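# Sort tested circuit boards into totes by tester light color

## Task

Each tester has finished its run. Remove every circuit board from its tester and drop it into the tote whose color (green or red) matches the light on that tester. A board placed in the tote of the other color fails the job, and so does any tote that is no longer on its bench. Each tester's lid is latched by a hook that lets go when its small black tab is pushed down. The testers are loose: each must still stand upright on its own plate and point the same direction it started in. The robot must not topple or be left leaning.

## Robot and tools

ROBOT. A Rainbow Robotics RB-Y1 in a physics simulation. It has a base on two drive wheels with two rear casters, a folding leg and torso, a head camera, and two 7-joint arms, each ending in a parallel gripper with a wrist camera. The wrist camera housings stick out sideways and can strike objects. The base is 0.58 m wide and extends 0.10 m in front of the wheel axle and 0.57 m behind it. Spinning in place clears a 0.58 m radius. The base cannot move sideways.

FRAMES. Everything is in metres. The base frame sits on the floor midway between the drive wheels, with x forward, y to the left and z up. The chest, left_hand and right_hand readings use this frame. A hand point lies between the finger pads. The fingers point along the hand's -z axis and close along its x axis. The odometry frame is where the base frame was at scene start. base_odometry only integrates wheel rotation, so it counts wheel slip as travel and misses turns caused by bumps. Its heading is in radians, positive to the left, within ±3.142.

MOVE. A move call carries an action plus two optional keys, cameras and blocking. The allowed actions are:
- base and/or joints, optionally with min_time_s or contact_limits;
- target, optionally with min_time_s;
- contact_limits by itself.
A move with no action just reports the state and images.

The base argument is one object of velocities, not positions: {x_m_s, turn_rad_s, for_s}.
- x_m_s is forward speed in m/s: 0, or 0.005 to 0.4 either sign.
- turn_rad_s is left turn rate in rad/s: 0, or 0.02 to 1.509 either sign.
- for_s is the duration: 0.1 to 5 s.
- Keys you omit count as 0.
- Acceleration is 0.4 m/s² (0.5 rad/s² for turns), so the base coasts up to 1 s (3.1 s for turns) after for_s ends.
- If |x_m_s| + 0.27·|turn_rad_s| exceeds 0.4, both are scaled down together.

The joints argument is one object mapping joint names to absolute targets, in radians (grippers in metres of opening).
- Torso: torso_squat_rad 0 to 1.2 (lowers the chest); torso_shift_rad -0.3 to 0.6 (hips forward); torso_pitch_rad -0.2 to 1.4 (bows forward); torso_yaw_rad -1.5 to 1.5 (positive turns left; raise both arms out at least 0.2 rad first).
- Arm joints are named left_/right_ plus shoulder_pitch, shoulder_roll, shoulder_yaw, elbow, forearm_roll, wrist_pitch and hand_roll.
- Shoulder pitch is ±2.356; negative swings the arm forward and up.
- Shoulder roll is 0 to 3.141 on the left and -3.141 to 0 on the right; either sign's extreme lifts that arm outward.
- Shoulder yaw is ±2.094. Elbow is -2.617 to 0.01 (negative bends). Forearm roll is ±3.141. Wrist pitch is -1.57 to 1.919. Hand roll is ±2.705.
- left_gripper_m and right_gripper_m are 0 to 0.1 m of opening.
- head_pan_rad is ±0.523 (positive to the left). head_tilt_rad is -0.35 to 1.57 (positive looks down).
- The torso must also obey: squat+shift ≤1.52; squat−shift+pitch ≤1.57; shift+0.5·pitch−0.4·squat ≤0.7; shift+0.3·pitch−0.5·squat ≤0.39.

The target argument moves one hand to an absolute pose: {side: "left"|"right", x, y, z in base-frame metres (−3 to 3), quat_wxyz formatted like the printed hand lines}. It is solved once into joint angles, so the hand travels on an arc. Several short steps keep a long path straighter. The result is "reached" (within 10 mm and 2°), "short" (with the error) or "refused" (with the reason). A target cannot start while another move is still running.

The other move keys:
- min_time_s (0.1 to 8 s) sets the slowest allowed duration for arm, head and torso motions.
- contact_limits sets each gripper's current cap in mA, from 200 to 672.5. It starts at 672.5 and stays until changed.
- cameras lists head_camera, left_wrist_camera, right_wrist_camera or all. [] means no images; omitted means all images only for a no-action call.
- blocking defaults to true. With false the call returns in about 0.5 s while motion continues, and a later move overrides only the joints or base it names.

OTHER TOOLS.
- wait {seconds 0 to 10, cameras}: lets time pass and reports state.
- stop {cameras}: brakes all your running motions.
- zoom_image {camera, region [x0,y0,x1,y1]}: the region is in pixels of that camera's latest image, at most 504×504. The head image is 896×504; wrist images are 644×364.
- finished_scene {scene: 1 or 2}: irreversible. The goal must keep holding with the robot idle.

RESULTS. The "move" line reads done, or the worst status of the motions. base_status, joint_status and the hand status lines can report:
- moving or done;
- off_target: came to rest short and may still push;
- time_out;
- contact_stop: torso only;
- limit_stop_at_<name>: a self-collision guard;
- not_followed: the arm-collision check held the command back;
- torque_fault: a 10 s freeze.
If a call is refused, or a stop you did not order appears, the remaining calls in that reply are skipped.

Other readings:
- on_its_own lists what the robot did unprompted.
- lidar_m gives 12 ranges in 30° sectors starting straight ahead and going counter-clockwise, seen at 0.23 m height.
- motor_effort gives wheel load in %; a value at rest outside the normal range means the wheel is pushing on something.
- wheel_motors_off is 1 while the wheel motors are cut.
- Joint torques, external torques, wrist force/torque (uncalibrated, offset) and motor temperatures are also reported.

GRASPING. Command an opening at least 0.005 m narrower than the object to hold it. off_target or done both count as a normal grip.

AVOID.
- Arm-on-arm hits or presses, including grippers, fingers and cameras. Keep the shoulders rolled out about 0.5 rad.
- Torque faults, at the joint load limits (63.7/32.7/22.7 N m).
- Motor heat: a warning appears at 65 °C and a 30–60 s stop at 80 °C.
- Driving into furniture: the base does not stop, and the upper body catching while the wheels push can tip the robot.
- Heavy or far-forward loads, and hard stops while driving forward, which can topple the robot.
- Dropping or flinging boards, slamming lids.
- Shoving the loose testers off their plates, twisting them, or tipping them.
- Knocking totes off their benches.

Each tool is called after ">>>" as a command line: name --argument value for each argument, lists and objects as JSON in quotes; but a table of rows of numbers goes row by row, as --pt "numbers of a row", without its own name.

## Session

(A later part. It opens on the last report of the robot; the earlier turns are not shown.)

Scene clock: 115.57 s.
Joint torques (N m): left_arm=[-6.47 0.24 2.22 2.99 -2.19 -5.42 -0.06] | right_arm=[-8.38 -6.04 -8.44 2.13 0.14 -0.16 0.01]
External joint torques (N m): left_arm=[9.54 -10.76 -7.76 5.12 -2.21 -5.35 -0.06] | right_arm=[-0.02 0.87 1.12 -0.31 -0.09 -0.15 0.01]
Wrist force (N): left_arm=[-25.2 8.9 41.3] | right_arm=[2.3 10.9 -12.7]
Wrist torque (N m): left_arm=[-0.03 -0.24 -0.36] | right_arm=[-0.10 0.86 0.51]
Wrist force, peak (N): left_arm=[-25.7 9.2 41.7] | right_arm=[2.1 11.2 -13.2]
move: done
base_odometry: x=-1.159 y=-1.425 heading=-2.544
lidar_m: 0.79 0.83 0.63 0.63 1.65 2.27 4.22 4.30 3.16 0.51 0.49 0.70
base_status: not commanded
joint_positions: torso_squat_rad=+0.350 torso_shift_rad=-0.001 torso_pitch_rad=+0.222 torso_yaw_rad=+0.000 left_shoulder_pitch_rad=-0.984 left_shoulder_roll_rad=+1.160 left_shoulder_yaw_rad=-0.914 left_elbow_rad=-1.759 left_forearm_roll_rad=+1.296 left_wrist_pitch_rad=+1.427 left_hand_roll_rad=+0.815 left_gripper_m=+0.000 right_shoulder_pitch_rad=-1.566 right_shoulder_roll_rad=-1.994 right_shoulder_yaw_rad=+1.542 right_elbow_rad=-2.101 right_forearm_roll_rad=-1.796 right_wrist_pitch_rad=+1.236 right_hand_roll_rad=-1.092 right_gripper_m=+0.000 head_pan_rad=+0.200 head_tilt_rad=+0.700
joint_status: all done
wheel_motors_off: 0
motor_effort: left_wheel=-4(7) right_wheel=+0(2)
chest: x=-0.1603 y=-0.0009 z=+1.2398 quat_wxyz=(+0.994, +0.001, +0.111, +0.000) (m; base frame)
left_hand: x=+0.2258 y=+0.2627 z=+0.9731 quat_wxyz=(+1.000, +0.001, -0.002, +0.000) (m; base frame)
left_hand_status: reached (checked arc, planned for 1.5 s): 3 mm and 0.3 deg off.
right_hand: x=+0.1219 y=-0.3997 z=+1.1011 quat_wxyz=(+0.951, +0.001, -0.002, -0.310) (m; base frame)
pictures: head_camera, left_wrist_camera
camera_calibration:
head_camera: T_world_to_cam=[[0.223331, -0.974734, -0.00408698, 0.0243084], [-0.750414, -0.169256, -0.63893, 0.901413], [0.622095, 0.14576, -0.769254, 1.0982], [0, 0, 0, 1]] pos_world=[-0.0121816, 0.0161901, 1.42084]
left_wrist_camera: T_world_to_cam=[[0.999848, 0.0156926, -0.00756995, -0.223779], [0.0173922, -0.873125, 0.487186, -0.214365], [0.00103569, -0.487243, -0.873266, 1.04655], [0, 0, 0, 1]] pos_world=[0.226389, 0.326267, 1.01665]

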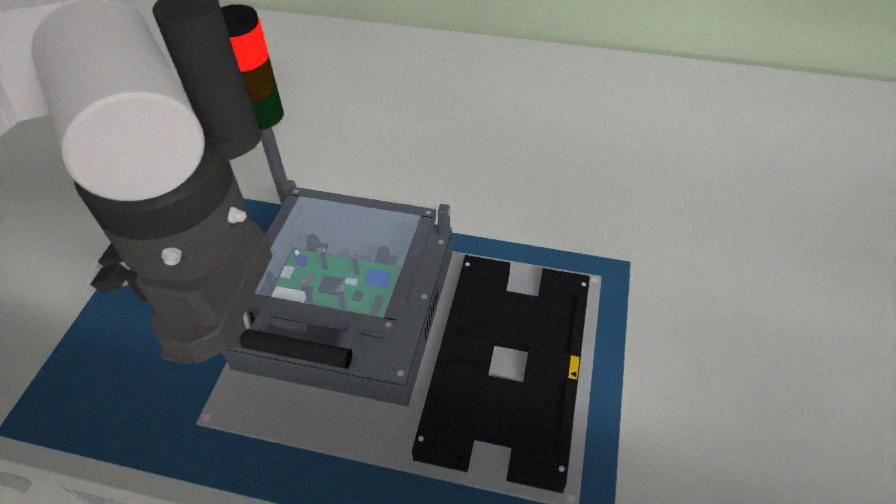

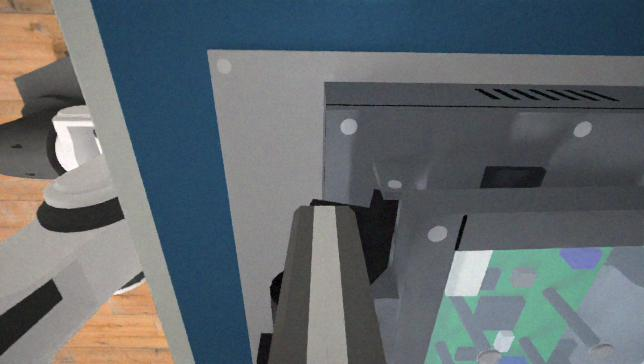

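>>> move --target '{"side":"left","x":0.215,"y":0.264,"z":1.02,"quat_wxyz":[1,0,0,0]}' --min_time_s 1.5 --cameras '["head_camera","left_wrist_camera"]'

>>> zoom_image --camera "head_camera" --region '[150, 220, 430, 420]'

Scene clock: 121.77 s.
Joint torques (N m): left_arm=[-15.51 11.61 11.36 -1.91 0.38 0.27 0.43] | right_arm=[-8.6 -6.16 -8.47 2.1 0.1 -0.17 -0.01]
External joint torques (N m): left_arm=[-0.04 0.62 1.22 -0.42 0.35 0.33 0.43] | right_arm=[-0.24 0.78 1.09 -0.34 -0.13 -0.16 -0.01]
Wrist force (N): left_arm=[-1.9 0.0 -9.5] | right_arm=[2.1 11.0 -12.8]
Wrist torque (N m): left_arm=[-0.03 -0.41 -0.22] | right_arm=[-0.10 0.81 0.52]
Wrist force, peak (N): left_arm=[-25.5 9.1 41.4] | right_arm=[2.1 11.3 -13.2]
move: done
base_odometry: x=-1.159 y=-1.425 heading=-2.544
lidar_m: 0.79 0.82 0.62 0.63 1.65 2.27 4.22 4.30 3.16 0.52 0.50 0.71
base_status: not commanded
joint_positions: torso_squat_rad=+0.350 torso_shift_rad=+0.000 torso_pitch_rad=+0.224 torso_yaw_rad=+0.000 left_shoulder_pitch_rad=-1.025 left_shoulder_roll_rad=+1.247 left_shoulder_yaw_rad=-0.860 left_elbow_rad=-1.866 left_forearm_roll_rad=+1.391 left_wrist_pitch_rad=+1.505 left_hand_roll_rad=+0.853 left_gripper_m=+0.000 right_shoulder_pitch_rad=-1.566 right_shoulder_roll_rad=-1.994 right_shoulder_yaw_rad=+1.542 right_elbow_rad=-2.101 right_forearm_roll_rad=-1.796 right_wrist_pitch_rad=+1.236 right_hand_roll_rad=-1.092 right_gripper_m=+0.000 head_pan_rad=+0.200 head_tilt_rad=+0.700
joint_status: all done
wheel_motors_off: 0
motor_effort: left_wheel=-3(6) right_wheel=+0(2)
chest: x=-0.1594 y=-0.0008 z=+1.2398 quat_wxyz=(+0.994, +0.000, +0.112, +0.000) (m; base frame)
left_hand: x=+0.2156 y=+0.2639 z=+1.0190 quat_wxyz=(+1.000, +0.000, +0.001, +0.000) (m; base frame)
left_hand_status: reached (checked arc, planned for 1.5 s): 1 mm and 0.1 deg off.
right_hand: x=+0.1224 y=-0.3997 z=+1.1008 quat_wxyz=(+0.951, +0.000, -0.001, -0.310) (m; base frame)
pictures: head_camera, left_wrist_camera
camera_calibration:
head_camera: T_world_to_cam=[[0.22307, -0.974794, -0.00408498, 0.0241532], [-0.751327, -0.169259, -0.637856, 0.900526], [0.621086, 0.145356, -0.770145, 1.09853], [0, 0, 0, 1]] pos_world=[-0.0110793, 0.0162895, 1.42053]
left_wrist_camera: T_world_to_cam=[[0.999787, 0.0148511, -0.0143228, -0.206144], [0.0199564, -0.872309, 0.488548, -0.237647], [-0.00523839, -0.48873, -0.872419, 1.08811], [0, 0, 0, 1]] pos_world=[0.216542, 0.327553, 1.06244]

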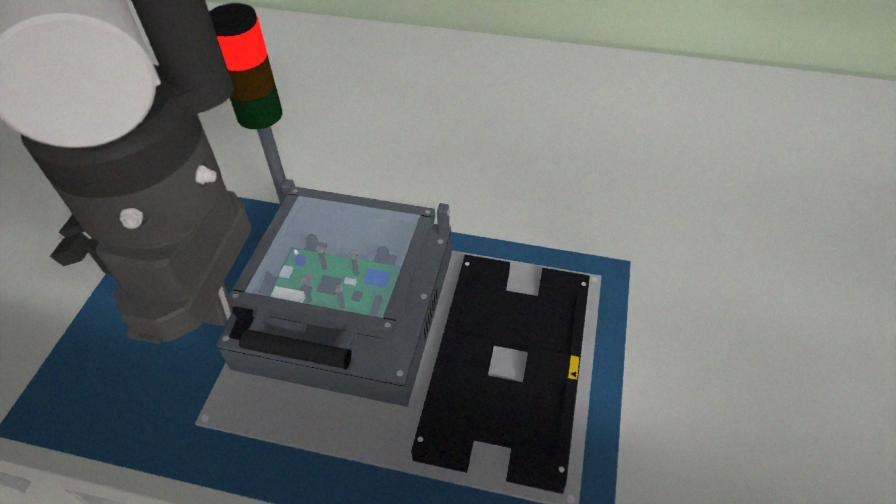

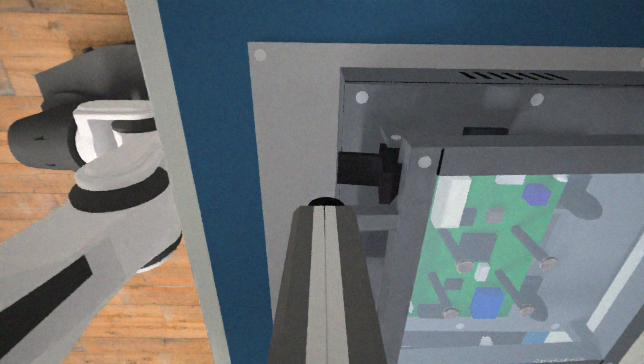

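Scaled by 1.800 from the camera's 896x504 image, which has a finer 1280x720 frame.

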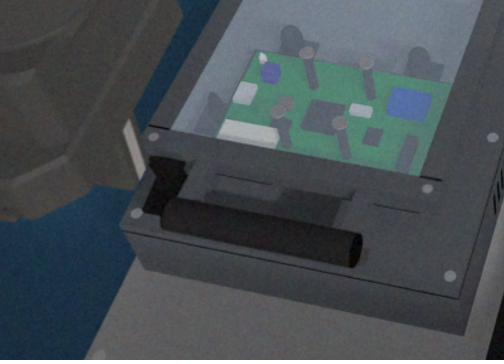

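>>> move --target '{"side":"left","x":0.17,"y":0.24,"z":1.08,"quat_wxyz":[1,0,0,0]}' --min_time_s 1.5

>>> move --target '{"side":"left","x":0.15,"y":0.20,"z":1.04,"quat_wxyz":[0.829,0,-0.559,0]}' --min_time_s 2.5

>>> move --target '{"side":"left","x":0.155,"y":0.20,"z":0.945,"quat_wxyz":[0.829,0,-0.559,0]}' --min_time_s 2.5 --cameras '["head_camera","left_wrist_camera"]'

>>> zoom_image --camera "head_camera" --region '[150, 220, 430, 420]'

Scene clock: 139.03 s.
Joint torques (N m): left_arm=[-13.7 10.4 10.41 -0.82 0.3 0.24 0.28] | right_arm=[-8.54 -6.33 -8.79 2.15 0.04 -0.22 0.06]
External joint torques (N m): left_arm=[0.06 0.53 0.76 -0.4 0.27 0.3 0.28] | right_arm=[-0.19 0.61 0.76 -0.28 -0.19 -0.21 0.06]
Wrist force (N): left_arm=[-1.5 0.1 -9.3] | right_arm=[2.1 10.9 -12.8]
Wrist torque (N m): left_arm=[-0.05 -0.35 -0.19] | right_arm=[-0.08 0.82 0.53]
Wrist force, peak (N): left_arm=[-1.8 0.1 -10.1] | right_arm=[2.0 11.2 -13.2]
move: done
base_odometry: x=-1.159 y=-1.425 heading=-2.544
lidar_m: 0.79 0.84 0.63 0.63 1.65 2.27 4.23 4.30 3.16 0.51 0.50 0.70
base_status: not commanded
joint_positions: torso_squat_rad=+0.350 torso_shift_rad=+0.000 torso_pitch_rad=+0.224 torso_yaw_rad=+0.000 left_shoulder_pitch_rad=-1.083 left_shoulder_roll_rad=+1.353 left_shoulder_yaw_rad=-0.778 left_elbow_rad=-2.130 left_forearm_roll_rad=+1.528 left_wrist_pitch_rad=+1.604 left_hand_roll_rad=+1.053 left_gripper_m=+0.000 right_shoulder_pitch_rad=-1.566 right_shoulder_roll_rad=-1.994 right_shoulder_yaw_rad=+1.542 right_elbow_rad=-2.101 right_forearm_roll_rad=-1.796 right_wrist_pitch_rad=+1.236 right_hand_roll_rad=-1.092 right_gripper_m=+0.000 head_pan_rad=+0.200 head_tilt_rad=+0.700
joint_status: all done
wheel_motors_off: 0
motor_effort: left_wheel=-5(7) right_wheel=+0(2)
chest: x=-0.1594 y=-0.0008 z=+1.2398 quat_wxyz=(+0.994, +0.000, +0.112, +0.000) (m; base frame)
left_hand: x=+0.1700 y=+0.2400 z=+1.0798 quat_wxyz=(+1.000, +0.000, +0.000, +0.000) (m; base frame)
left_hand_status: reached (checked arc, planned for 1.5 s): 0 mm and 0.0 deg off.
right_hand: x=+0.1224 y=-0.3997 z=+1.1008 quat_wxyz=(+0.951, +0.000, -0.001, -0.310) (m; base frame)
camera_calibration:
head_camera: T_world_to_cam=[[0.22307, -0.974794, -0.00408498, 0.0241309], [-0.751327, -0.169259, -0.637856, 0.900601], [0.621086, 0.145356, -0.770145, 1.09847], [0, 0, 0, 1]] pos_world=[-0.0109793, 0.0162895, 1.42053]
left_wrist_camera: T_world_to_cam=[[0.9998, 0.015308, -0.0128623, -0.161017], [0.0196411, -0.872323, 0.488535, -0.287263], [-0.00374158, -0.48869, -0.872449, 1.12909], [0, 0, 0, 1]] pos_world=[0.170852, 0.303654, 1.12334]
right_wrist_camera: T_world_to_cam=[[-0.795958, 0.60505, -0.0191327, 0.362845], [0.535073, 0.71798, 0.445198, -0.235334], [0.283104, 0.344121, -0.895228, 1.16009], [0, 0, 0, 1]] pos_world=[0.0863058, -0.449784, 1.15025]

Scene clock: 141.87 s.
Joint torques (N m): left_arm=[-2.86 5.37 3.71 -8.09 -1.14 -0.35 0.21] | right_arm=[-8.65 -6.16 -8.57 2.3 0.08 -0.15 -0.07]
External joint torques (N m): left_arm=[0.7 -1.29 -0.46 0.59 0.59 -0.13 0.27] | right_arm=[-0.29 0.78 0.98 -0.14 -0.15 -0.14 -0.07]
Wrist force (N): left_arm=[-7.8 0.0 -5.6] | right_arm=[2.5 11.0 -13.0]
Wrist torque (N m): left_arm=[-0.01 -0.73 -0.18] | right_arm=[-0.10 0.89 0.53]
Wrist force, peak (N): left_arm=[-9.5 12.7 -9.5] | right_arm=[2.6 11.3 -12.9]
move: done
base_odometry: x=-1.159 y=-1.425 heading=-2.544
lidar_m: 0.80 0.83 0.63 0.63 1.65 2.27 4.22 4.30 3.16 0.51 0.50 0.71
base_status: not commanded
joint_positions: torso_squat_rad=+0.350 torso_shift_rad=+0.000 torso_pitch_rad=+0.224 torso_yaw_rad=+0.000 left_shoulder_pitch_rad=-0.073 left_shoulder_roll_rad=+1.040 left_shoulder_yaw_rad=-0.984 left_elbow_rad=-2.582 left_forearm_roll_rad=-0.822 left_wrist_pitch_rad=+1.314 left_hand_roll_rad=+1.460 left_gripper_m=+0.000 right_shoulder_pitch_rad=-1.566 right_shoulder_roll_rad=-1.994 right_shoulder_yaw_rad=+1.542 right_elbow_rad=-2.101 right_forearm_roll_rad=-1.796 right_wrist_pitch_rad=+1.236 right_hand_roll_rad=-1.092 right_gripper_m=+0.000 head_pan_rad=+0.200 head_tilt_rad=+0.700
joint_status: all done
wheel_motors_off: 0
motor_effort: left_wheel=-5(6) right_wheel=+0(2)
chest: x=-0.1594 y=-0.0007 z=+1.2398 quat_wxyz=(+0.994, +0.000, +0.112, +0.000) (m; base frame)
left_hand: x=+0.1499 y=+0.2001 z=+1.0401 quat_wxyz=(+0.829, -0.001, -0.559, +0.000) (m; base frame)
left_hand_status: reached (checked arc, planned for 2.5 s): 0 mm and 0.1 deg off.
right_hand: x=+0.1225 y=-0.3997 z=+1.1008 quat_wxyz=(+0.951, +0.000, -0.001, -0.310) (m; base frame)
camera_calibration:
head_camera: T_world_to_cam=[[0.223025, -0.974804, -0.00402559, 0.0241436], [-0.751423, -0.169284, -0.637736, 0.900446], [0.620986, 0.145256, -0.770245, 1.09859], [0, 0, 0, 1]] pos_world=[-0.0109791, 0.0163895, 1.42053]
left_wrist_camera: T_world_to_cam=[[0.387057, 0.0156299, 0.921923, -1.02139], [-0.446303, -0.87175, 0.202154, 0.0653365], [0.806846, -0.489702, -0.330441, 0.389676], [0, 0, 0, 1]] pos_world=[0.110087, 0.263747, 1.0572]
right_wrist_camera: T_world_to_cam=[[-0.795965, 0.60504, -0.0191153, 0.362761], [0.535119, 0.71804, 0.445046, -0.235207], [0.282996, 0.344012, -0.895304, 1.1601], [0, 0, 0, 1]] pos_world=[0.0863052, -0.449685, 1.15025]

Scene clock: 144.70 s.
Joint torques (N m): left_arm=[-4.68 4.45 2.85 -6.35 -1.46 -0.08 0.33] | right_arm=[-8.76 -6.05 -8.28 2.26 0.17 -0.13 -0.08]
External joint torques (N m): left_arm=[-1.09 -1.65 -1.04 1.92 0.17 -0.3 0.38] | right_arm=[-0.41 0.89 1.28 -0.18 -0.06 -0.12 -0.08]
Wrist force (N): left_arm=[-7.4 -0.1 -5.7] | right_arm=[2.3 11.0 -12.8]
Wrist torque (N m): left_arm=[0.01 -0.71 -0.19] | right_arm=[-0.09 0.84 0.54]
Wrist force, peak (N): left_arm=[-8.0 -0.3 -5.9] | right_arm=[2.3 11.4 -12.9]
move: done
base_odometry: x=-1.159 y=-1.425 heading=-2.544
lidar_m: 0.80 0.83 0.62 0.63 1.65 2.26 4.22 4.30 3.15 0.51 0.50 0.70
base_status: not commanded
joint_positions: torso_squat_rad=+0.350 torso_shift_rad=+0.000 torso_pitch_rad=+0.224 torso_yaw_rad=+0.000 left_shoulder_pitch_rad=-0.079 left_shoulder_roll_rad=+0.918 left_shoulder_yaw_rad=-1.063 left_elbow_rad=-2.194 left_forearm_roll_rad=-0.998 left_wrist_pitch_rad=+1.149 left_hand_roll_rad=+1.699 left_gripper_m=+0.000 right_shoulder_pitch_rad=-1.566 right_shoulder_roll_rad=-1.994 right_shoulder_yaw_rad=+1.542 right_elbow_rad=-2.101 right_forearm_roll_rad=-1.796 right_wrist_pitch_rad=+1.236 right_hand_roll_rad=-1.092 right_gripper_m=+0.000 head_pan_rad=+0.200 head_tilt_rad=+0.700
joint_status: all done
wheel_motors_off: 0
motor_effort: left_wheel=-6(7) right_wheel=-1(3)
chest: x=-0.1594 y=-0.0007 z=+1.2398 quat_wxyz=(+0.994, +0.000, +0.112, +0.000) (m; base frame)
left_hand: x=+0.1548 y=+0.2001 z=+0.9452 quat_wxyz=(+0.829, +0.000, -0.559, +0.000) (m; base frame)
left_hand_status: reached (checked arc, planned for 2.5 s): 0 mm and 0.1 deg off.
right_hand: x=+0.1225 y=-0.3997 z=+1.1008 quat_wxyz=(+0.951, +0.000, -0.001, -0.310) (m; base frame)
pictures: head_camera, left_wrist_camera
camera_calibration:
head_camera: T_world_to_cam=[[0.223025, -0.974804, -0.00402559, 0.0241436], [-0.751423, -0.169284, -0.637736, 0.900446], [0.620986, 0.145256, -0.770245, 1.09859], [0, 0, 0, 1]] pos_world=[-0.0109791, 0.0163895, 1.42053]
left_wrist_camera: T_world_to_cam=[[0.387441, 0.0147402, 0.921777, -0.935516], [-0.445409, -0.872436, 0.201165, 0.0876787], [0.807156, -0.488507, -0.331452, 0.355105], [0, 0, 0, 1]] pos_world=[0.114885, 0.263755, 0.962399]

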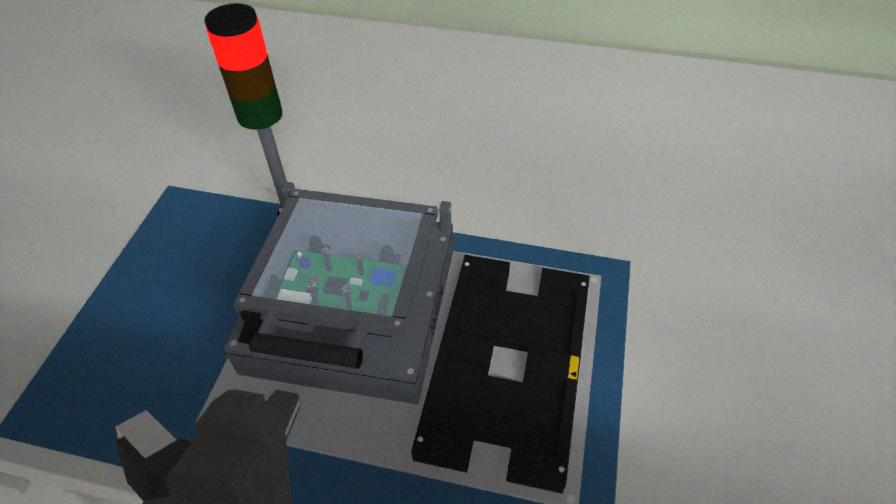

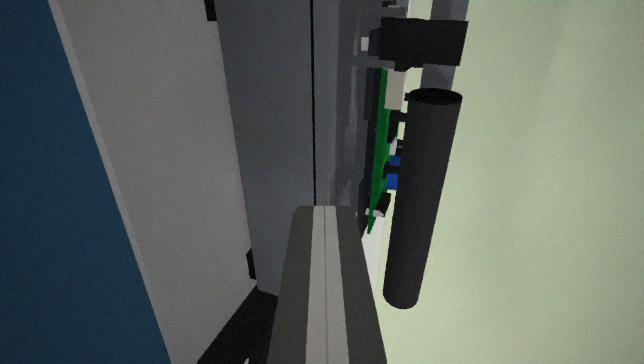

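Scaled by 1.800 from the camera's 896x504 image, which has a finer 1280x720 frame.

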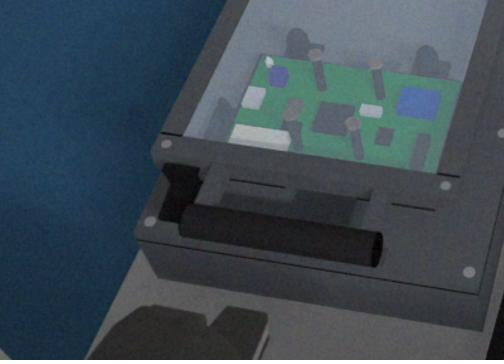

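>>> move --target '{"side":"left","x":0.245,"y":0.195,"z":0.947,"quat_wxyz":[0.829,0,-0.559,0]}' --min_time_s 2.5 --cameras '["left_wrist_camera"]'

>>> move --target '{"side":"left","x":0.29,"y":0.195,"z":0.952,"quat_wxyz":[0.829,0,-0.559,0]}' --min_time_s 2 --cameras '["head_camera","left_wrist_camera"]'

Scene clock: 153.93 s.
Joint torques (N m): left_arm=[-15.6 4.96 13.07 -4.47 -1.83 -0.54 -0.46] | right_arm=[-8.63 -6.22 -8.57 2.2 0.14 -0.09 -0.02]
External joint torques (N m): left_arm=[-7.51 -1.35 6.91 3.17 -0.28 -0.62 -0.41] | right_arm=[-0.27 0.71 0.98 -0.24 -0.09 -0.08 -0.02]
Wrist force (N): left_arm=[-13.6 1.0 18.0] | right_arm=[2.1 10.8 -12.8]
Wrist torque (N m): left_arm=[0.09 -1.22 -0.11] | right_arm=[-0.08 0.83 0.54]
Wrist force, peak (N): left_arm=[-13.3 0.4 21.5] | right_arm=[2.2 11.3 -13.1]
move: done
base_odometry: x=-1.159 y=-1.425 heading=-2.544
lidar_m: 0.80 0.84 0.63 0.62 1.65 2.27 4.22 4.30 3.16 0.51 0.50 0.71
base_status: not commanded
joint_positions: torso_squat_rad=+0.350 torso_shift_rad=+0.000 torso_pitch_rad=+0.223 torso_yaw_rad=+0.000 left_shoulder_pitch_rad=-0.298 left_shoulder_roll_rad=+0.854 left_shoulder_yaw_rad=-0.961 left_elbow_rad=-2.031 left_forearm_roll_rad=-0.743 left_wrist_pitch_rad=+1.054 left_hand_roll_rad=+1.619 left_gripper_m=+0.000 right_shoulder_pitch_rad=-1.566 right_shoulder_roll_rad=-1.994 right_shoulder_yaw_rad=+1.542 right_elbow_rad=-2.101 right_forearm_roll_rad=-1.796 right_wrist_pitch_rad=+1.236 right_hand_roll_rad=-1.092 right_gripper_m=+0.000 head_pan_rad=+0.200 head_tilt_rad=+0.700
joint_status: all done
wheel_motors_off: 0
motor_effort: left_wheel=-1(7) right_wheel=-1(2)
chest: x=-0.1597 y=-0.0007 z=+1.2398 quat_wxyz=(+0.994, +0.000, +0.111, +0.000) (m; base frame)
left_hand: x=+0.2435 y=+0.1950 z=+0.9463 quat_wxyz=(+0.830, +0.000, -0.558, +0.000) (m; base frame)
left_hand_status: reached (checked arc, planned for 2.5 s): 2 mm and 0.2 deg off.
right_hand: x=+0.1222 y=-0.3997 z=+1.1009 quat_wxyz=(+0.951, +0.000, -0.001, -0.310) (m; base frame)
pictures: left_wrist_camera
camera_calibration:
left_wrist_camera: T_world_to_cam=[[0.388718, 0.0152456, 0.921231, -0.970674], [-0.445345, -0.872194, 0.202349, 0.121299], [0.806577, -0.488922, -0.332248, 0.282371], [0, 0, 0, 1]] pos_world=[0.203584, 0.258652, 0.963487]

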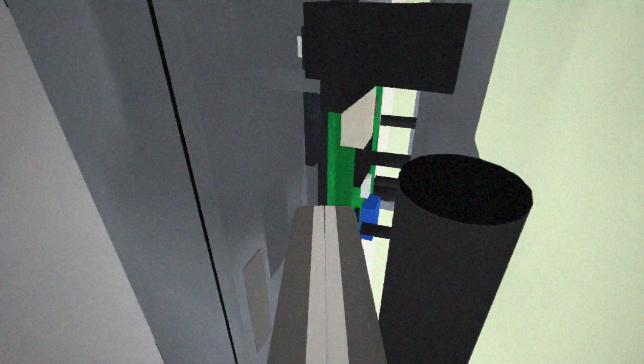

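Scene clock: 156.27 s.
Joint torques (N m): left_arm=[-15.85 5.88 13.13 -3.12 -1.52 -0.17 -0.34] | right_arm=[-8.42 -6.07 -8.51 2.26 0.14 -0.1 -0.02]
External joint torques (N m): left_arm=[-5.48 -0.71 6 4.09 -0.03 -0.18 -0.29] | right_arm=[-0.06 0.87 1.04 -0.18 -0.09 -0.09 -0.02]
Wrist force (N): left_arm=[-12.6 -1.3 14.4] | right_arm=[2.1 10.5 -12.8]
Wrist torque (N m): left_arm=[0.15 -1.11 -0.24] | right_arm=[-0.03 0.82 0.52]
Wrist force, peak (N): left_arm=[-12.5 4.3 24.1] | right_arm=[2.2 11.1 -13.3]
move: done
base_odometry: x=-1.159 y=-1.425 heading=-2.544
lidar_m: 0.79 0.83 0.63 0.62 1.65 2.27 4.21 4.29 3.17 0.52 0.50 0.71
base_status: not commanded
joint_positions: torso_squat_rad=+0.350 torso_shift_rad=+0.000 torso_pitch_rad=+0.224 torso_yaw_rad=+0.000 left_shoulder_pitch_rad=-0.409 left_shoulder_roll_rad=+0.828 left_shoulder_yaw_rad=-0.921 left_elbow_rad=-1.927 left_forearm_roll_rad=-0.629 left_wrist_pitch_rad=+0.996 left_hand_roll_rad=+1.585 left_gripper_m=+0.000 right_shoulder_pitch_rad=-1.566 right_shoulder_roll_rad=-1.994 right_shoulder_yaw_rad=+1.542 right_elbow_rad=-2.101 right_forearm_roll_rad=-1.796 right_wrist_pitch_rad=+1.236 right_hand_roll_rad=-1.092 right_gripper_m=+0.000 head_pan_rad=+0.200 head_tilt_rad=+0.700
joint_status: all done
wheel_motors_off: 0
motor_effort: left_wheel=-3(4) right_wheel=+2(3)
chest: x=-0.1596 y=-0.0007 z=+1.2398 quat_wxyz=(+0.994, +0.000, +0.112, +0.000) (m; base frame)
left_hand: x=+0.2888 y=+0.1948 z=+0.9514 quat_wxyz=(+0.830, +0.000, -0.558, +0.000) (m; base frame)
left_hand_status: reached (checked arc, planned for 2.0 s): 1 mm and 0.1 deg off.
right_hand: x=+0.1223 y=-0.3996 z=+1.1008 quat_wxyz=(+0.951, +0.000, -0.001, -0.310) (m; base frame)
pictures: head_camera, left_wrist_camera
camera_calibration:
head_camera: T_world_to_cam=[[0.223088, -0.974791, -0.00391552, 0.0240327], [-0.751262, -0.169369, -0.637902, 0.900536], [0.621158, 0.14525, -0.770108, 1.09852], [0, 0, 0, 1]] pos_world=[-0.0111795, 0.0163898, 1.42053]
left_wrist_camera: T_world_to_cam=[[0.388561, 0.0154185, 0.921294, -0.993046], [-0.445685, -0.871971, 0.202563, 0.140084], [0.806465, -0.489315, -0.331942, 0.247261], [0, 0, 0, 1]] pos_world=[0.248885, 0.258449, 0.968588]

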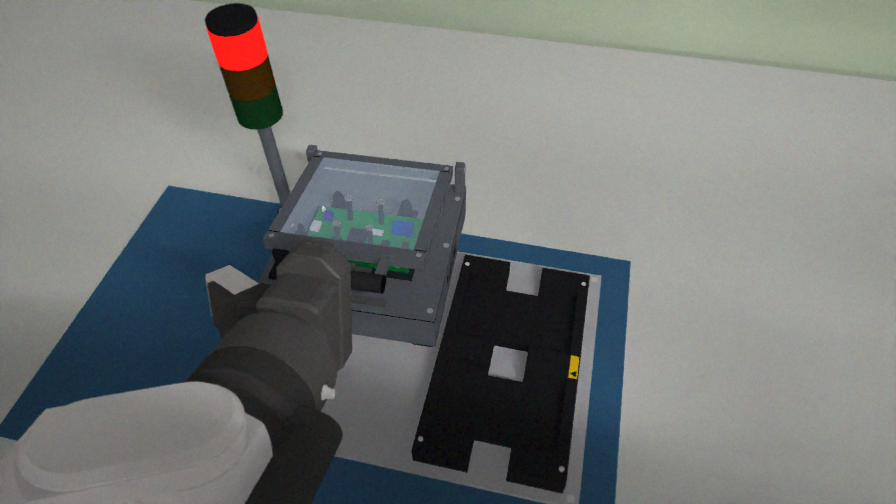

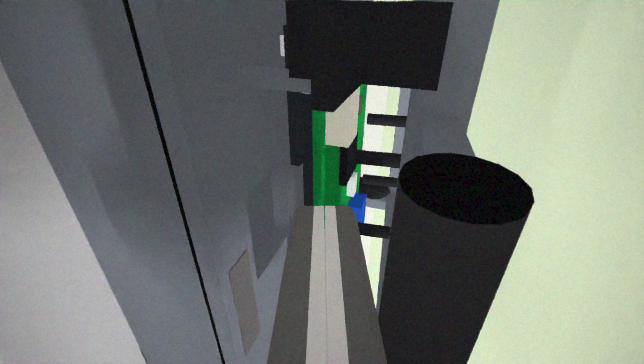

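>>> move --target '{"side":"left","x":0.29,"y":0.195,"z":0.985,"quat_wxyz":[0.829,0,-0.559,0]}' --min_time_s 2 --cameras '["head_camera","left_wrist_camera"]'

Scene clock: 164.77 s.
Joint torques (N m): left_arm=[-13.26 8.82 11.13 -7.58 -2.08 0.55 -0.29] | right_arm=[-8.78 -6.33 -8.43 2.34 0.08 -0.05 -0.07]
External joint torques (N m): left_arm=[-2.77 1.91 3.63 -0.41 -0.52 0.68 -0.24] | right_arm=[-0.42 0.61 1.12 -0.09 -0.15 -0.04 -0.07]
Wrist force (N): left_arm=[-12.3 -1.4 -4.7] | right_arm=[2.2 11.0 -12.6]
Wrist torque (N m): left_arm=[-0.02 -0.81 -0.13] | right_arm=[-0.10 0.83 0.53]
Wrist force, peak (N): left_arm=[-13.3 -1.3 14.7] | right_arm=[2.4 11.1 -13.3]
move: done
base_odometry: x=-1.159 y=-1.425 heading=-2.544
lidar_m: 0.80 0.82 0.62 0.62 1.64 2.27 4.22 4.30 3.16 0.52 0.50 0.70
base_status: not commanded
joint_positions: torso_squat_rad=+0.350 torso_shift_rad=+0.000 torso_pitch_rad=+0.224 torso_yaw_rad=+0.000 left_shoulder_pitch_rad=-0.426 left_shoulder_roll_rad=+0.877 left_shoulder_yaw_rad=-0.889 left_elbow_rad=-2.047 left_forearm_roll_rad=-0.536 left_wrist_pitch_rad=+1.060 left_hand_roll_rad=+1.508 left_gripper_m=+0.000 right_shoulder_pitch_rad=-1.566 right_shoulder_roll_rad=-1.994 right_shoulder_yaw_rad=+1.542 right_elbow_rad=-2.101 right_forearm_roll_rad=-1.796 right_wrist_pitch_rad=+1.236 right_hand_roll_rad=-1.092 right_gripper_m=+0.000 head_pan_rad=+0.200 head_tilt_rad=+0.700
joint_status: all done
wheel_motors_off: 0
motor_effort: left_wheel=-3(5) right_wheel=+2(3)
chest: x=-0.1593 y=-0.0007 z=+1.2398 quat_wxyz=(+0.994, +0.000, +0.112, +0.000) (m; base frame)
left_hand: x=+0.2897 y=+0.1947 z=+0.9841 quat_wxyz=(+0.830, +0.000, -0.558, +0.000) (m; base frame)
left_hand_status: reached (checked arc, planned for 2.0 s): 1 mm and 0.1 deg off.
right_hand: x=+0.1225 y=-0.3997 z=+1.1008 quat_wxyz=(+0.951, +0.000, -0.001, -0.310) (m; base frame)
pictures: head_camera, left_wrist_camera
camera_calibration:
head_camera: T_world_to_cam=[[0.22308, -0.974792, -0.00397901, 0.0240781], [-0.751406, -0.169356, -0.637736, 0.900449], [0.620986, 0.145256, -0.770245, 1.09859], [0, 0, 0, 1]] pos_world=[-0.0109792, 0.0163897, 1.42053]
left_wrist_camera: T_world_to_cam=[[0.387763, 0.0154274, 0.92163, -1.02367], [-0.44578, -0.872017, 0.202153, 0.13422], [0.806796, -0.489232, -0.331259, 0.256555], [0, 0, 0, 1]] pos_world=[0.249785, 0.25835, 1.00129]

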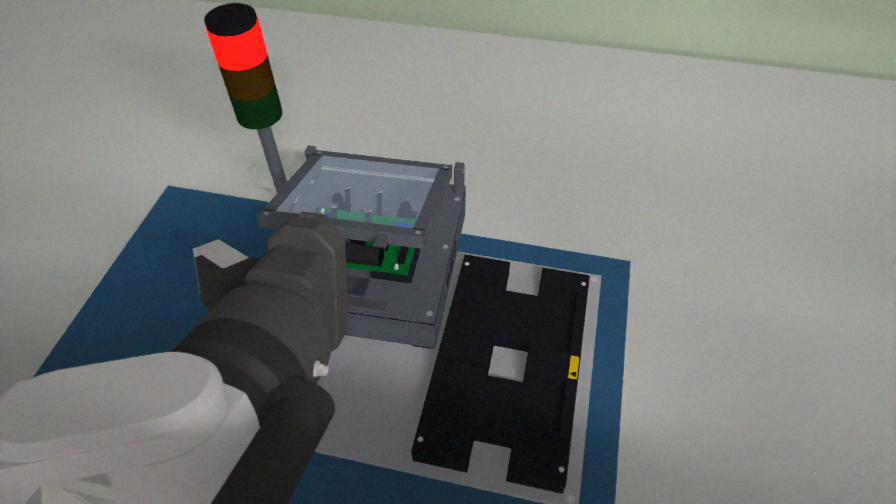

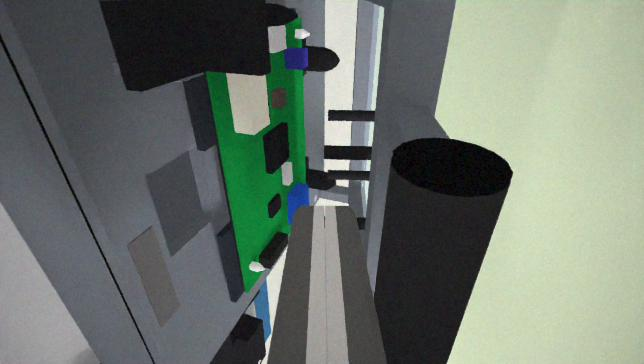

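>>> move --target '{"side":"left","x":0.30,"y":0.195,"z":1.04,"quat_wxyz":[0.829,0,-0.559,0]}' --min_time_s 2

>>> move --target '{"side":"left","x":0.34,"y":0.195,"z":1.09,"quat_wxyz":[0.829,0,-0.559,0]}' --min_time_s 2 --cameras '["head_camera","left_wrist_camera"]'

Scene clock: 174.70 s.
Joint torques (N m): left_arm=[-13.64 9.22 11.89 -7.12 -2.14 0.17 -0.29] | right_arm=[-8.76 -6.28 -8.4 2.3 0.05 -0.14 0.02]
External joint torques (N m): left_arm=[-2.39 1.75 3.71 -0.46 -0.53 0.51 -0.24] | right_arm=[-0.4 0.67 1.15 -0.13 -0.18 -0.13 0.02]
Wrist force (N): left_arm=[-12.9 -0.8 -6.1] | right_arm=[2.0 11.2 -12.9]
Wrist torque (N m): left_arm=[-0.03 -0.65 -0.12] | right_arm=[-0.13 0.79 0.53]
Wrist force, peak (N): left_arm=[-14.4 0.9 -6.7] | right_arm=[2.1 11.2 -13.2]
move: done
base_odometry: x=-1.159 y=-1.425 heading=-2.544
lidar_m: 0.80 0.83 0.62 0.63 1.65 2.26 4.22 4.30 3.16 0.51 0.50 0.71
base_status: not commanded
joint_positions: torso_squat_rad=+0.350 torso_shift_rad=+0.000 torso_pitch_rad=+0.224 torso_yaw_rad=+0.000 left_shoulder_pitch_rad=-0.492 left_shoulder_roll_rad=+0.945 left_shoulder_yaw_rad=-0.817 left_elbow_rad=-2.193 left_forearm_roll_rad=-0.359 left_wrist_pitch_rad=+1.158 left_hand_roll_rad=+1.399 left_gripper_m=+0.000 right_shoulder_pitch_rad=-1.566 right_shoulder_roll_rad=-1.994 right_shoulder_yaw_rad=+1.542 right_elbow_rad=-2.101 right_forearm_roll_rad=-1.796 right_wrist_pitch_rad=+1.236 right_hand_roll_rad=-1.092 right_gripper_m=+0.000 head_pan_rad=+0.200 head_tilt_rad=+0.700
joint_status: all done
wheel_motors_off: 0
motor_effort: left_wheel=-4(5) right_wheel=+1(4)
chest: x=-0.1593 y=-0.0007 z=+1.2398 quat_wxyz=(+0.994, +0.000, +0.112, +0.000) (m; base frame)
left_hand: x=+0.2995 y=+0.1946 z=+1.0391 quat_wxyz=(+0.829, +0.000, -0.559, -0.001) (m; base frame)
left_hand_status: reached (checked arc, planned for 2.0 s): 1 mm and 0.1 deg off.
right_hand: x=+0.1225 y=-0.3997 z=+1.1007 quat_wxyz=(+0.951, +0.000, -0.001, -0.310) (m; base frame)
camera_calibration:
head_camera: T_world_to_cam=[[0.223077, -0.974793, -0.00401018, 0.0241], [-0.751497, -0.169354, -0.637629, 0.90037], [0.620877, 0.145254, -0.770333, 1.09865], [0, 0, 0, 1]] pos_world=[-0.0108791, 0.0163897, 1.42053]
left_wrist_camera: T_world_to_cam=[[0.386377, 0.0151244, 0.922217, -1.07826], [-0.44671, -0.871703, 0.201452, 0.128386], [0.806946, -0.4898, -0.33005, 0.265664], [0, 0, 0, 1]] pos_world=[0.259589, 0.258345, 1.05621]
right_wrist_camera: T_world_to_cam=[[-0.796013, 0.604983, -0.0189726, 0.362652], [0.535159, 0.718094, 0.44491, -0.235038], [0.282787, 0.344, -0.895374, 1.16008], [0, 0, 0, 1]] pos_world=[0.0864041, -0.449685, 1.15015]

Scene clock: 177.03 s.
Joint torques (N m): left_arm=[-16.5 10.14 13.19 -4.3 -2.27 -0.12 -0.25] | right_arm=[-8.72 -6.27 -8.37 2.28 0.13 -0.11 0.02]
External joint torques (N m): left_arm=[-3 1.98 3.9 1.23 -0.67 0.38 -0.2] | right_arm=[-0.37 0.67 1.19 -0.16 -0.1 -0.1 0.02]
Wrist force (N): left_arm=[-13.8 -1.1 -6.3] | right_arm=[2.0 10.9 -13.0]
Wrist torque (N m): left_arm=[-0.09 -0.64 -0.20] | right_arm=[-0.08 0.81 0.52]
Wrist force, peak (N): left_arm=[-14.2 0.8 -7.4] | right_arm=[2.4 11.1 -13.1]
move: done
base_odometry: x=-1.159 y=-1.425 heading=-2.544
lidar_m: 0.80 0.83 0.62 0.62 1.64 2.27 4.22 4.30 3.16 0.51 0.50 0.71
base_status: not commanded
joint_positions: torso_squat_rad=+0.350 torso_shift_rad=+0.000 torso_pitch_rad=+0.224 torso_yaw_rad=+0.000 left_shoulder_pitch_rad=-0.647 left_shoulder_roll_rad=+0.971 left_shoulder_yaw_rad=-0.733 left_elbow_rad=-2.172 left_forearm_roll_rad=-0.134 left_wrist_pitch_rad=+1.190 left_hand_roll_rad=+1.303 left_gripper_m=+0.000 right_shoulder_pitch_rad=-1.566 right_shoulder_roll_rad=-1.994 right_shoulder_yaw_rad=+1.542 right_elbow_rad=-2.101 right_forearm_roll_rad=-1.796 right_wrist_pitch_rad=+1.236 right_hand_roll_rad=-1.092 right_gripper_m=+0.000 head_pan_rad=+0.200 head_tilt_rad=+0.700
joint_status: all done
wheel_motors_off: 0
motor_effort: left_wheel=-4(5) right_wheel=+1(3)
chest: x=-0.1593 y=-0.0007 z=+1.2398 quat_wxyz=(+0.994, +0.000, +0.112, +0.000) (m; base frame)
left_hand: x=+0.3391 y=+0.1947 z=+1.0896 quat_wxyz=(+0.829, -0.001, -0.559, +0.000) (m; base frame)
left_hand_status: reached (checked arc, planned for 2.0 s): 1 mm and 0.1 deg off.
right_hand: x=+0.1225 y=-0.3997 z=+1.1007 quat_wxyz=(+0.951, +0.000, -0.001, -0.310) (m; base frame)
pictures: head_camera, left_wrist_camera
camera_calibration:
head_camera: T_world_to_cam=[[0.223077, -0.974793, -0.00401018, 0.0241], [-0.751497, -0.169354, -0.637629, 0.90037], [0.620877, 0.145254, -0.770333, 1.09865], [0, 0, 0, 1]] pos_world=[-0.0108791, 0.0163897, 1.42053]
left_wrist_camera: T_world_to_cam=[[0.386428, 0.0164469, 0.922173, -1.14034], [-0.44609, -0.871784, 0.202478, 0.134626], [0.807266, -0.489615, -0.329545, 0.249643], [0, 0, 0, 1]] pos_world=[0.299187, 0.258349, 1.1066]

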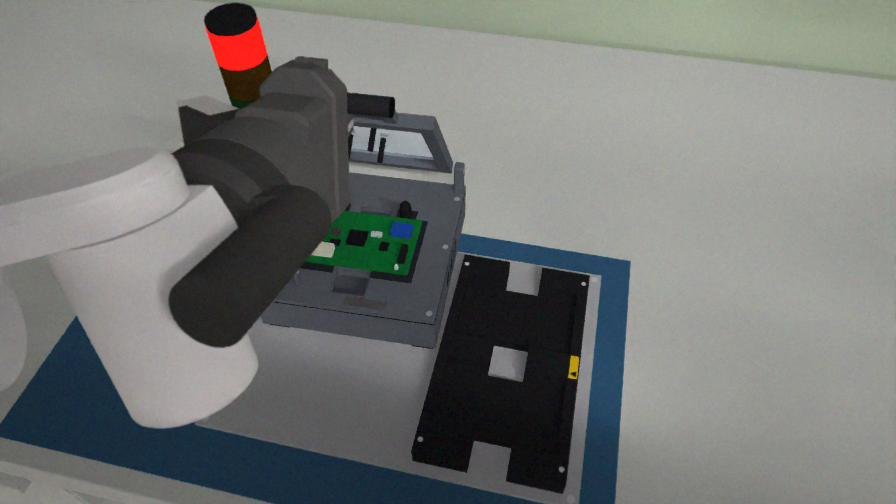

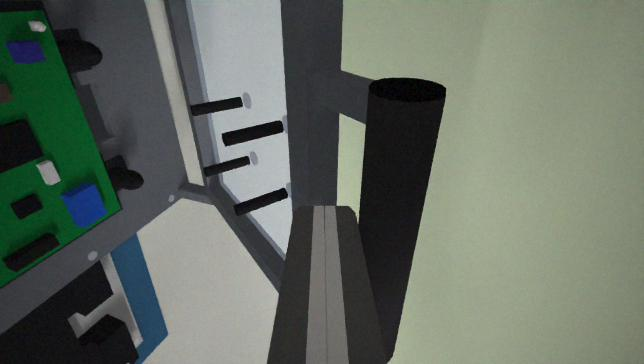

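>>> move --target '{"side":"left","x":0.39,"y":0.195,"z":1.12,"quat_wxyz":[0.829,0,-0.559,0]}' --min_time_s 2

>>> move --target '{"side":"left","x":0.45,"y":0.195,"z":1.13,"quat_wxyz":[0.829,0,-0.559,0]}' --min_time_s 2.5 --cameras '["head_camera","left_wrist_camera"]'

Scene clock: 186.47 s.
Joint torques (N m): left_arm=[-18.79 7.14 13.34 -4.19 -2.26 -1.52 -0.37] | right_arm=[-8.69 -6.22 -8.52 2.2 0.19 -0.17 -0.02]
External joint torques (N m): left_arm=[-2.7 -1.52 3.21 0.62 -0.74 -0.86 -0.32] | right_arm=[-0.33 0.73 1.03 -0.23 -0.04 -0.16 -0.02]
Wrist force (N): left_arm=[-11.3 0.4 -4.2] | right_arm=[2.0 10.9 -12.6]
Wrist torque (N m): left_arm=[-0.02 -0.57 -0.13] | right_arm=[-0.09 0.83 0.53]
Wrist force, peak (N): left_arm=[-17.2 1.0 -8.0] | right_arm=[2.1 11.4 -13.1]
move: done
base_odometry: x=-1.159 y=-1.425 heading=-2.544
lidar_m: 0.80 0.83 0.63 0.63 1.65 2.27 4.22 4.29 3.17 0.51 0.50 0.71
base_status: not commanded
joint_positions: torso_squat_rad=+0.350 torso_shift_rad=+0.000 torso_pitch_rad=+0.224 torso_yaw_rad=+0.000 left_shoulder_pitch_rad=-0.799 left_shoulder_roll_rad=+0.943 left_shoulder_yaw_rad=-0.687 left_elbow_rad=-2.012 left_forearm_roll_rad=+0.021 left_wrist_pitch_rad=+1.140 left_hand_roll_rad=+1.211 left_gripper_m=+0.000 right_shoulder_pitch_rad=-1.566 right_shoulder_roll_rad=-1.994 right_shoulder_yaw_rad=+1.542 right_elbow_rad=-2.101 right_forearm_roll_rad=-1.796 right_wrist_pitch_rad=+1.236 right_hand_roll_rad=-1.092 right_gripper_m=+0.000 head_pan_rad=+0.200 head_tilt_rad=+0.700
joint_status: all done
wheel_motors_off: 0
motor_effort: left_wheel=-3(5) right_wheel=+3(3)
chest: x=-0.1593 y=-0.0007 z=+1.2398 quat_wxyz=(+0.994, +0.000, +0.112, +0.000) (m; base frame)
left_hand: x=+0.3897 y=+0.1952 z=+1.1192 quat_wxyz=(+0.830, +0.000, -0.558, +0.000) (m; base frame)
left_hand_status: reached (checked arc, planned for 2.0 s): 1 mm and 0.1 deg off.
right_hand: x=+0.1225 y=-0.3997 z=+1.1007 quat_wxyz=(+0.951, +0.000, -0.001, -0.310) (m; base frame)
camera_calibration:
head_camera: T_world_to_cam=[[0.223077, -0.974793, -0.00401018, 0.0240773], [-0.751497, -0.169354, -0.637629, 0.900382], [0.620877, 0.145254, -0.770333, 1.09851], [0, 0, 0, 1]] pos_world=[-0.0107791, 0.0163897, 1.42043]
left_wrist_camera: T_world_to_cam=[[0.387849, 0.0149868, 0.921601, -1.18685], [-0.444982, -0.872586, 0.201457, 0.152588], [0.807195, -0.488231, -0.331763, 0.221052], [0, 0, 0, 1]] pos_world=[0.349783, 0.258858, 1.1364]
right_wrist_camera: T_world_to_cam=[[-0.795971, 0.605039, -0.0189376, 0.362633], [0.535222, 0.718047, 0.444911, -0.235066], [0.282787, 0.344, -0.895375, 1.16008], [0, 0, 0, 1]] pos_world=[0.086404, -0.449685, 1.15015]

Scene clock: 189.30 s.
Joint torques (N m): left_arm=[-30.42 9.53 20.04 -6.89 -4.21 -3.56 -0.11] | right_arm=[-8.53 -6.2 -8.45 2.38 0.1 0.03 -0.02]
External joint torques (N m): left_arm=[-11.49 0.51 9.7 -2.1 -2.86 -2.74 -0.06] | right_arm=[-0.18 0.76 1.1 -0.05 -0.13 0.03 -0.02]
Wrist force (N): left_arm=[-27.7 1.1 -10.0] | right_arm=[2.2 11.0 -12.8]
Wrist torque (N m): left_arm=[0.02 -0.21 -0.32] | right_arm=[-0.11 0.82 0.51]
Wrist force, peak (N): left_arm=[-28.4 0.8 -9.9] | right_arm=[2.2 11.1 -13.5]
move: done
base_odometry: x=-1.159 y=-1.425 heading=-2.544
lidar_m: 0.79 0.83 0.63 0.63 1.65 2.27 4.22 4.29 3.14 0.51 0.50 0.71
base_status: not commanded
joint_positions: torso_squat_rad=+0.350 torso_shift_rad=+0.000 torso_pitch_rad=+0.224 torso_yaw_rad=+0.000 left_shoulder_pitch_rad=-0.939 left_shoulder_roll_rad=+0.860 left_shoulder_yaw_rad=-0.679 left_elbow_rad=-1.734 left_forearm_roll_rad=+0.104 left_wrist_pitch_rad=+1.013 left_hand_roll_rad=+1.115 left_gripper_m=+0.000 right_shoulder_pitch_rad=-1.566 right_shoulder_roll_rad=-1.994 right_shoulder_yaw_rad=+1.542 right_elbow_rad=-2.101 right_forearm_roll_rad=-1.796 right_wrist_pitch_rad=+1.236 right_hand_roll_rad=-1.092 right_gripper_m=+0.000 head_pan_rad=+0.200 head_tilt_rad=+0.700
joint_status: all done
wheel_motors_off: 0
motor_effort: left_wheel=-4(5) right_wheel=+1(4)
chest: x=-0.1591 y=-0.0007 z=+1.2397 quat_wxyz=(+0.994, +0.000, +0.112, +0.000) (m; base frame)
left_hand: x=+0.4493 y=+0.1955 z=+1.1267 quat_wxyz=(+0.831, +0.001, -0.557, +0.000) (m; base frame)
left_hand_status: reached (checked arc, planned for 2.5 s): 3 mm and 0.4 deg off.
right_hand: x=+0.1227 y=-0.3997 z=+1.1006 quat_wxyz=(+0.951, +0.000, -0.001, -0.310) (m; base frame)
pictures: head_camera, left_wrist_camera
camera_calibration:
head_camera: T_world_to_cam=[[0.223019, -0.974806, -0.00404635, 0.0241809], [-0.751829, -0.169361, -0.637236, 0.899987], [0.620496, 0.145158, -0.770658, 1.09883], [0, 0, 0, 1]] pos_world=[-0.0105783, 0.0164896, 1.42043]
left_wrist_camera: T_world_to_cam=[[0.391842, 0.0145574, 0.919917, -1.21672], [-0.443576, -0.873, 0.202758, 0.175764], [0.80604, -0.487503, -0.335621, 0.180325], [0, 0, 0, 1]] pos_world=[0.409377, 0.259063, 1.14416]

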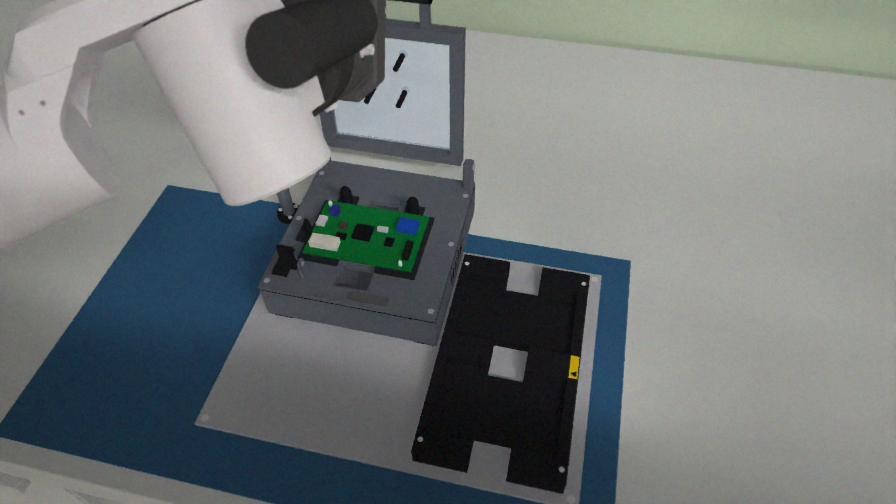

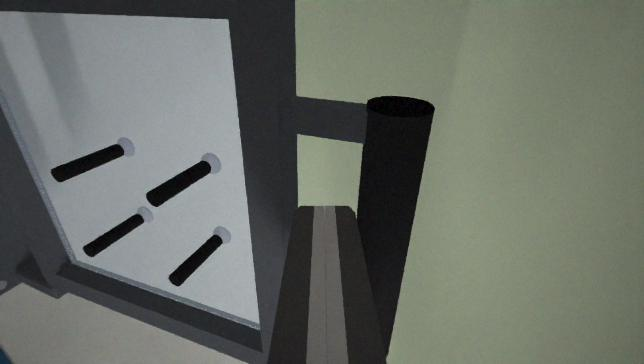

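>>> move --target '{"side":"left","x":0.475,"y":0.195,"z":1.135,"quat_wxyz":[0.829,0,-0.559,0]}' --min_time_s 2 --cameras '["head_camera"]'

>>> move --target '{"side":"left","x":0.447,"y":0.195,"z":1.146,"quat_wxyz":[0.829,0,-0.559,0]}' --min_time_s 2 --cameras '["head_camera","left_wrist_camera"]'

Scene clock: 196.63 s.
Joint torques (N m): left_arm=[-32.16 10.08 19.67 -7.14 -3.93 -3.81 -0.19] | right_arm=[-8.74 -6.11 -8.57 2.29 0.1 -0.06 -0.02]
External joint torques (N m): left_arm=[-12.04 0.91 9.46 -2.32 -2.66 -2.91 -0.14] | right_arm=[-0.39 0.85 0.98 -0.14 -0.13 -0.05 -0.02]
Wrist force (N): left_arm=[-25.9 1.1 -9.8] | right_arm=[2.1 11.1 -12.8]
Wrist torque (N m): left_arm=[0.05 -0.19 -0.32] | right_arm=[-0.09 0.83 0.53]
Wrist force, peak (N): left_arm=[-28.9 0.3 -10.3] | right_arm=[2.3 11.2 -13.2]
move: done
base_odometry: x=-1.159 y=-1.425 heading=-2.544
lidar_m: 0.80 0.83 0.62 0.63 1.65 2.27 4.22 4.29 3.16 0.52 0.50 0.71
base_status: not commanded
joint_positions: torso_squat_rad=+0.350 torso_shift_rad=+0.000 torso_pitch_rad=+0.224 torso_yaw_rad=+0.000 left_shoulder_pitch_rad=-1.003 left_shoulder_roll_rad=+0.823 left_shoulder_yaw_rad=-0.679 left_elbow_rad=-1.606 left_forearm_roll_rad=+0.138 left_wrist_pitch_rad=+0.957 left_hand_roll_rad=+1.071 left_gripper_m=+0.000 right_shoulder_pitch_rad=-1.566 right_shoulder_roll_rad=-1.994 right_shoulder_yaw_rad=+1.542 right_elbow_rad=-2.101 right_forearm_roll_rad=-1.796 right_wrist_pitch_rad=+1.236 right_hand_roll_rad=-1.092 right_gripper_m=+0.000 head_pan_rad=+0.200 head_tilt_rad=+0.700
joint_status: all done
wheel_motors_off: 0
motor_effort: left_wheel=-3(5) right_wheel=+1(4)
chest: x=-0.1590 y=-0.0007 z=+1.2397 quat_wxyz=(+0.994, +0.000, +0.112, +0.000) (m; base frame)
left_hand: x=+0.4739 y=+0.1955 z=+1.1319 quat_wxyz=(+0.831, +0.001, -0.557, +0.000) (m; base frame)
left_hand_status: reached (checked arc, planned for 2.0 s): 3 mm and 0.3 deg off.
right_hand: x=+0.1227 y=-0.3996 z=+1.1006 quat_wxyz=(+0.951, +0.000, -0.001, -0.310) (m; base frame)
pictures: head_camera
camera_calibration:
head_camera: T_world_to_cam=[[0.223019, -0.974806, -0.00404635, 0.0241586], [-0.751829, -0.169361, -0.637236, 0.900062], [0.620496, 0.145158, -0.770658, 1.09877], [0, 0, 0, 1]] pos_world=[-0.0104783, 0.0164896, 1.42043]

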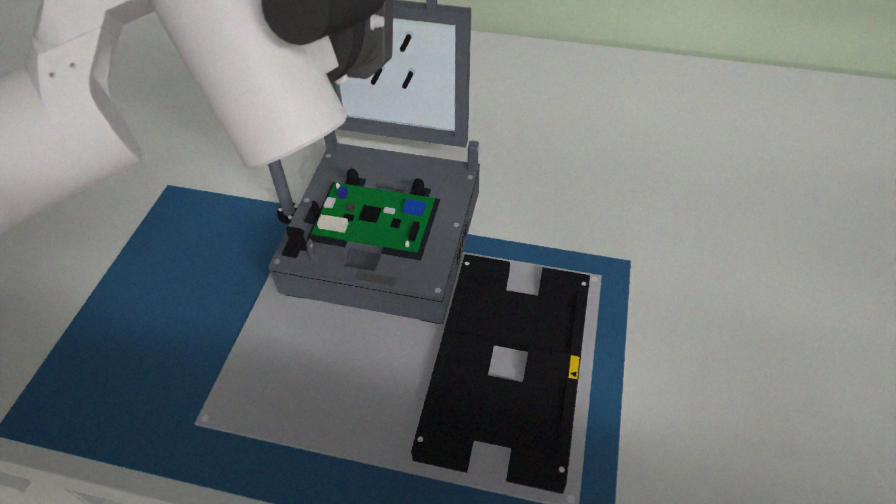

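Scene clock: 198.97 s.
Joint torques (N m): left_arm=[-16.71 9.89 11.79 -4.8 -0.89 -0.41 0.34] | right_arm=[-8.55 -6.11 -8.51 2.29 0.09 -0.15 -0.03]
External joint torques (N m): left_arm=[2.21 0.8 1.32 -0.27 0.49 0.44 0.39] | right_arm=[-0.19 0.84 1.04 -0.14 -0.14 -0.15 -0.03]
Wrist force (N): left_arm=[-7.2 0.2 -5.5] | right_arm=[2.3 11.0 -12.7]
Wrist torque (N m): left_arm=[-0.05 -0.71 -0.17] | right_arm=[-0.09 0.84 0.53]
Wrist force, peak (N): left_arm=[-27.5 0.8 -10.5] | right_arm=[2.2 11.2 -13.2]
move: done
base_odometry: x=-1.159 y=-1.425 heading=-2.544
lidar_m: 0.80 0.83 0.63 0.63 1.65 2.26 4.22 4.30 3.16 0.51 0.50 0.71
base_status: not commanded
joint_positions: torso_squat_rad=+0.350 torso_shift_rad=+0.000 torso_pitch_rad=+0.224 torso_yaw_rad=+0.000 left_shoulder_pitch_rad=-0.961 left_shoulder_roll_rad=+0.881 left_shoulder_yaw_rad=-0.663 left_elbow_rad=-1.770 left_forearm_roll_rad=+0.142 left_wrist_pitch_rad=+1.050 left_hand_roll_rad=+1.100 left_gripper_m=+0.000 right_shoulder_pitch_rad=-1.566 right_shoulder_roll_rad=-1.994 right_shoulder_yaw_rad=+1.542 right_elbow_rad=-2.101 right_forearm_roll_rad=-1.796 right_wrist_pitch_rad=+1.236 right_hand_roll_rad=-1.092 right_gripper_m=+0.000 head_pan_rad=+0.200 head_tilt_rad=+0.700
joint_status: all done
wheel_motors_off: 0
motor_effort: left_wheel=-5(8) right_wheel=+1(3)
chest: x=-0.1593 y=-0.0007 z=+1.2398 quat_wxyz=(+0.994, +0.000, +0.112, +0.000) (m; base frame)
left_hand: x=+0.4471 y=+0.1947 z=+1.1463 quat_wxyz=(+0.829, +0.000, -0.559, +0.000) (m; base frame)
left_hand_status: reached (checked arc, planned for 2.0 s): 0 mm and 0.0 deg off.
right_hand: x=+0.1225 y=-0.3997 z=+1.1007 quat_wxyz=(+0.951, +0.000, -0.001, -0.310) (m; base frame)
pictures: head_camera, left_wrist_camera
camera_calibration:
head_camera: T_world_to_cam=[[0.223017, -0.974807, -0.00393465, 0.0239917], [-0.751508, -0.169357, -0.637616, 0.900288], [0.620886, 0.145156, -0.770344, 1.09859], [0, 0, 0, 1]] pos_world=[-0.0108789, 0.0163896, 1.42043]
left_wrist_camera: T_world_to_cam=[[0.38577, 0.0150052, 0.922473, -1.23417], [-0.446143, -0.872154, 0.20076, 0.173419], [0.80755, -0.489002, -0.329757, 0.181152], [0, 0, 0, 1]] pos_world=[0.407188, 0.258351, 1.16341]

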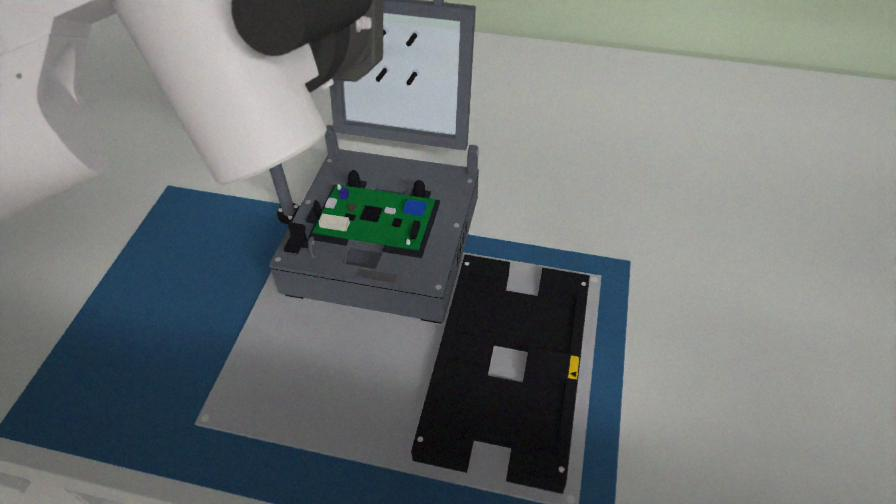

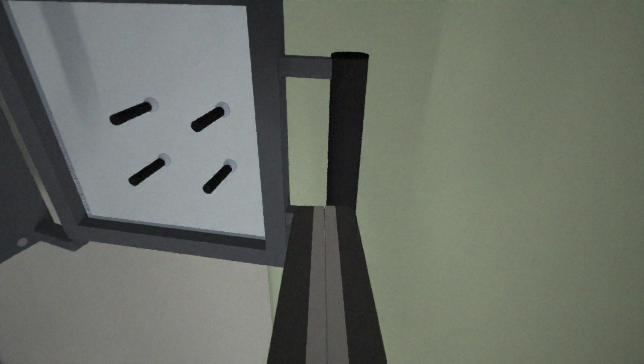

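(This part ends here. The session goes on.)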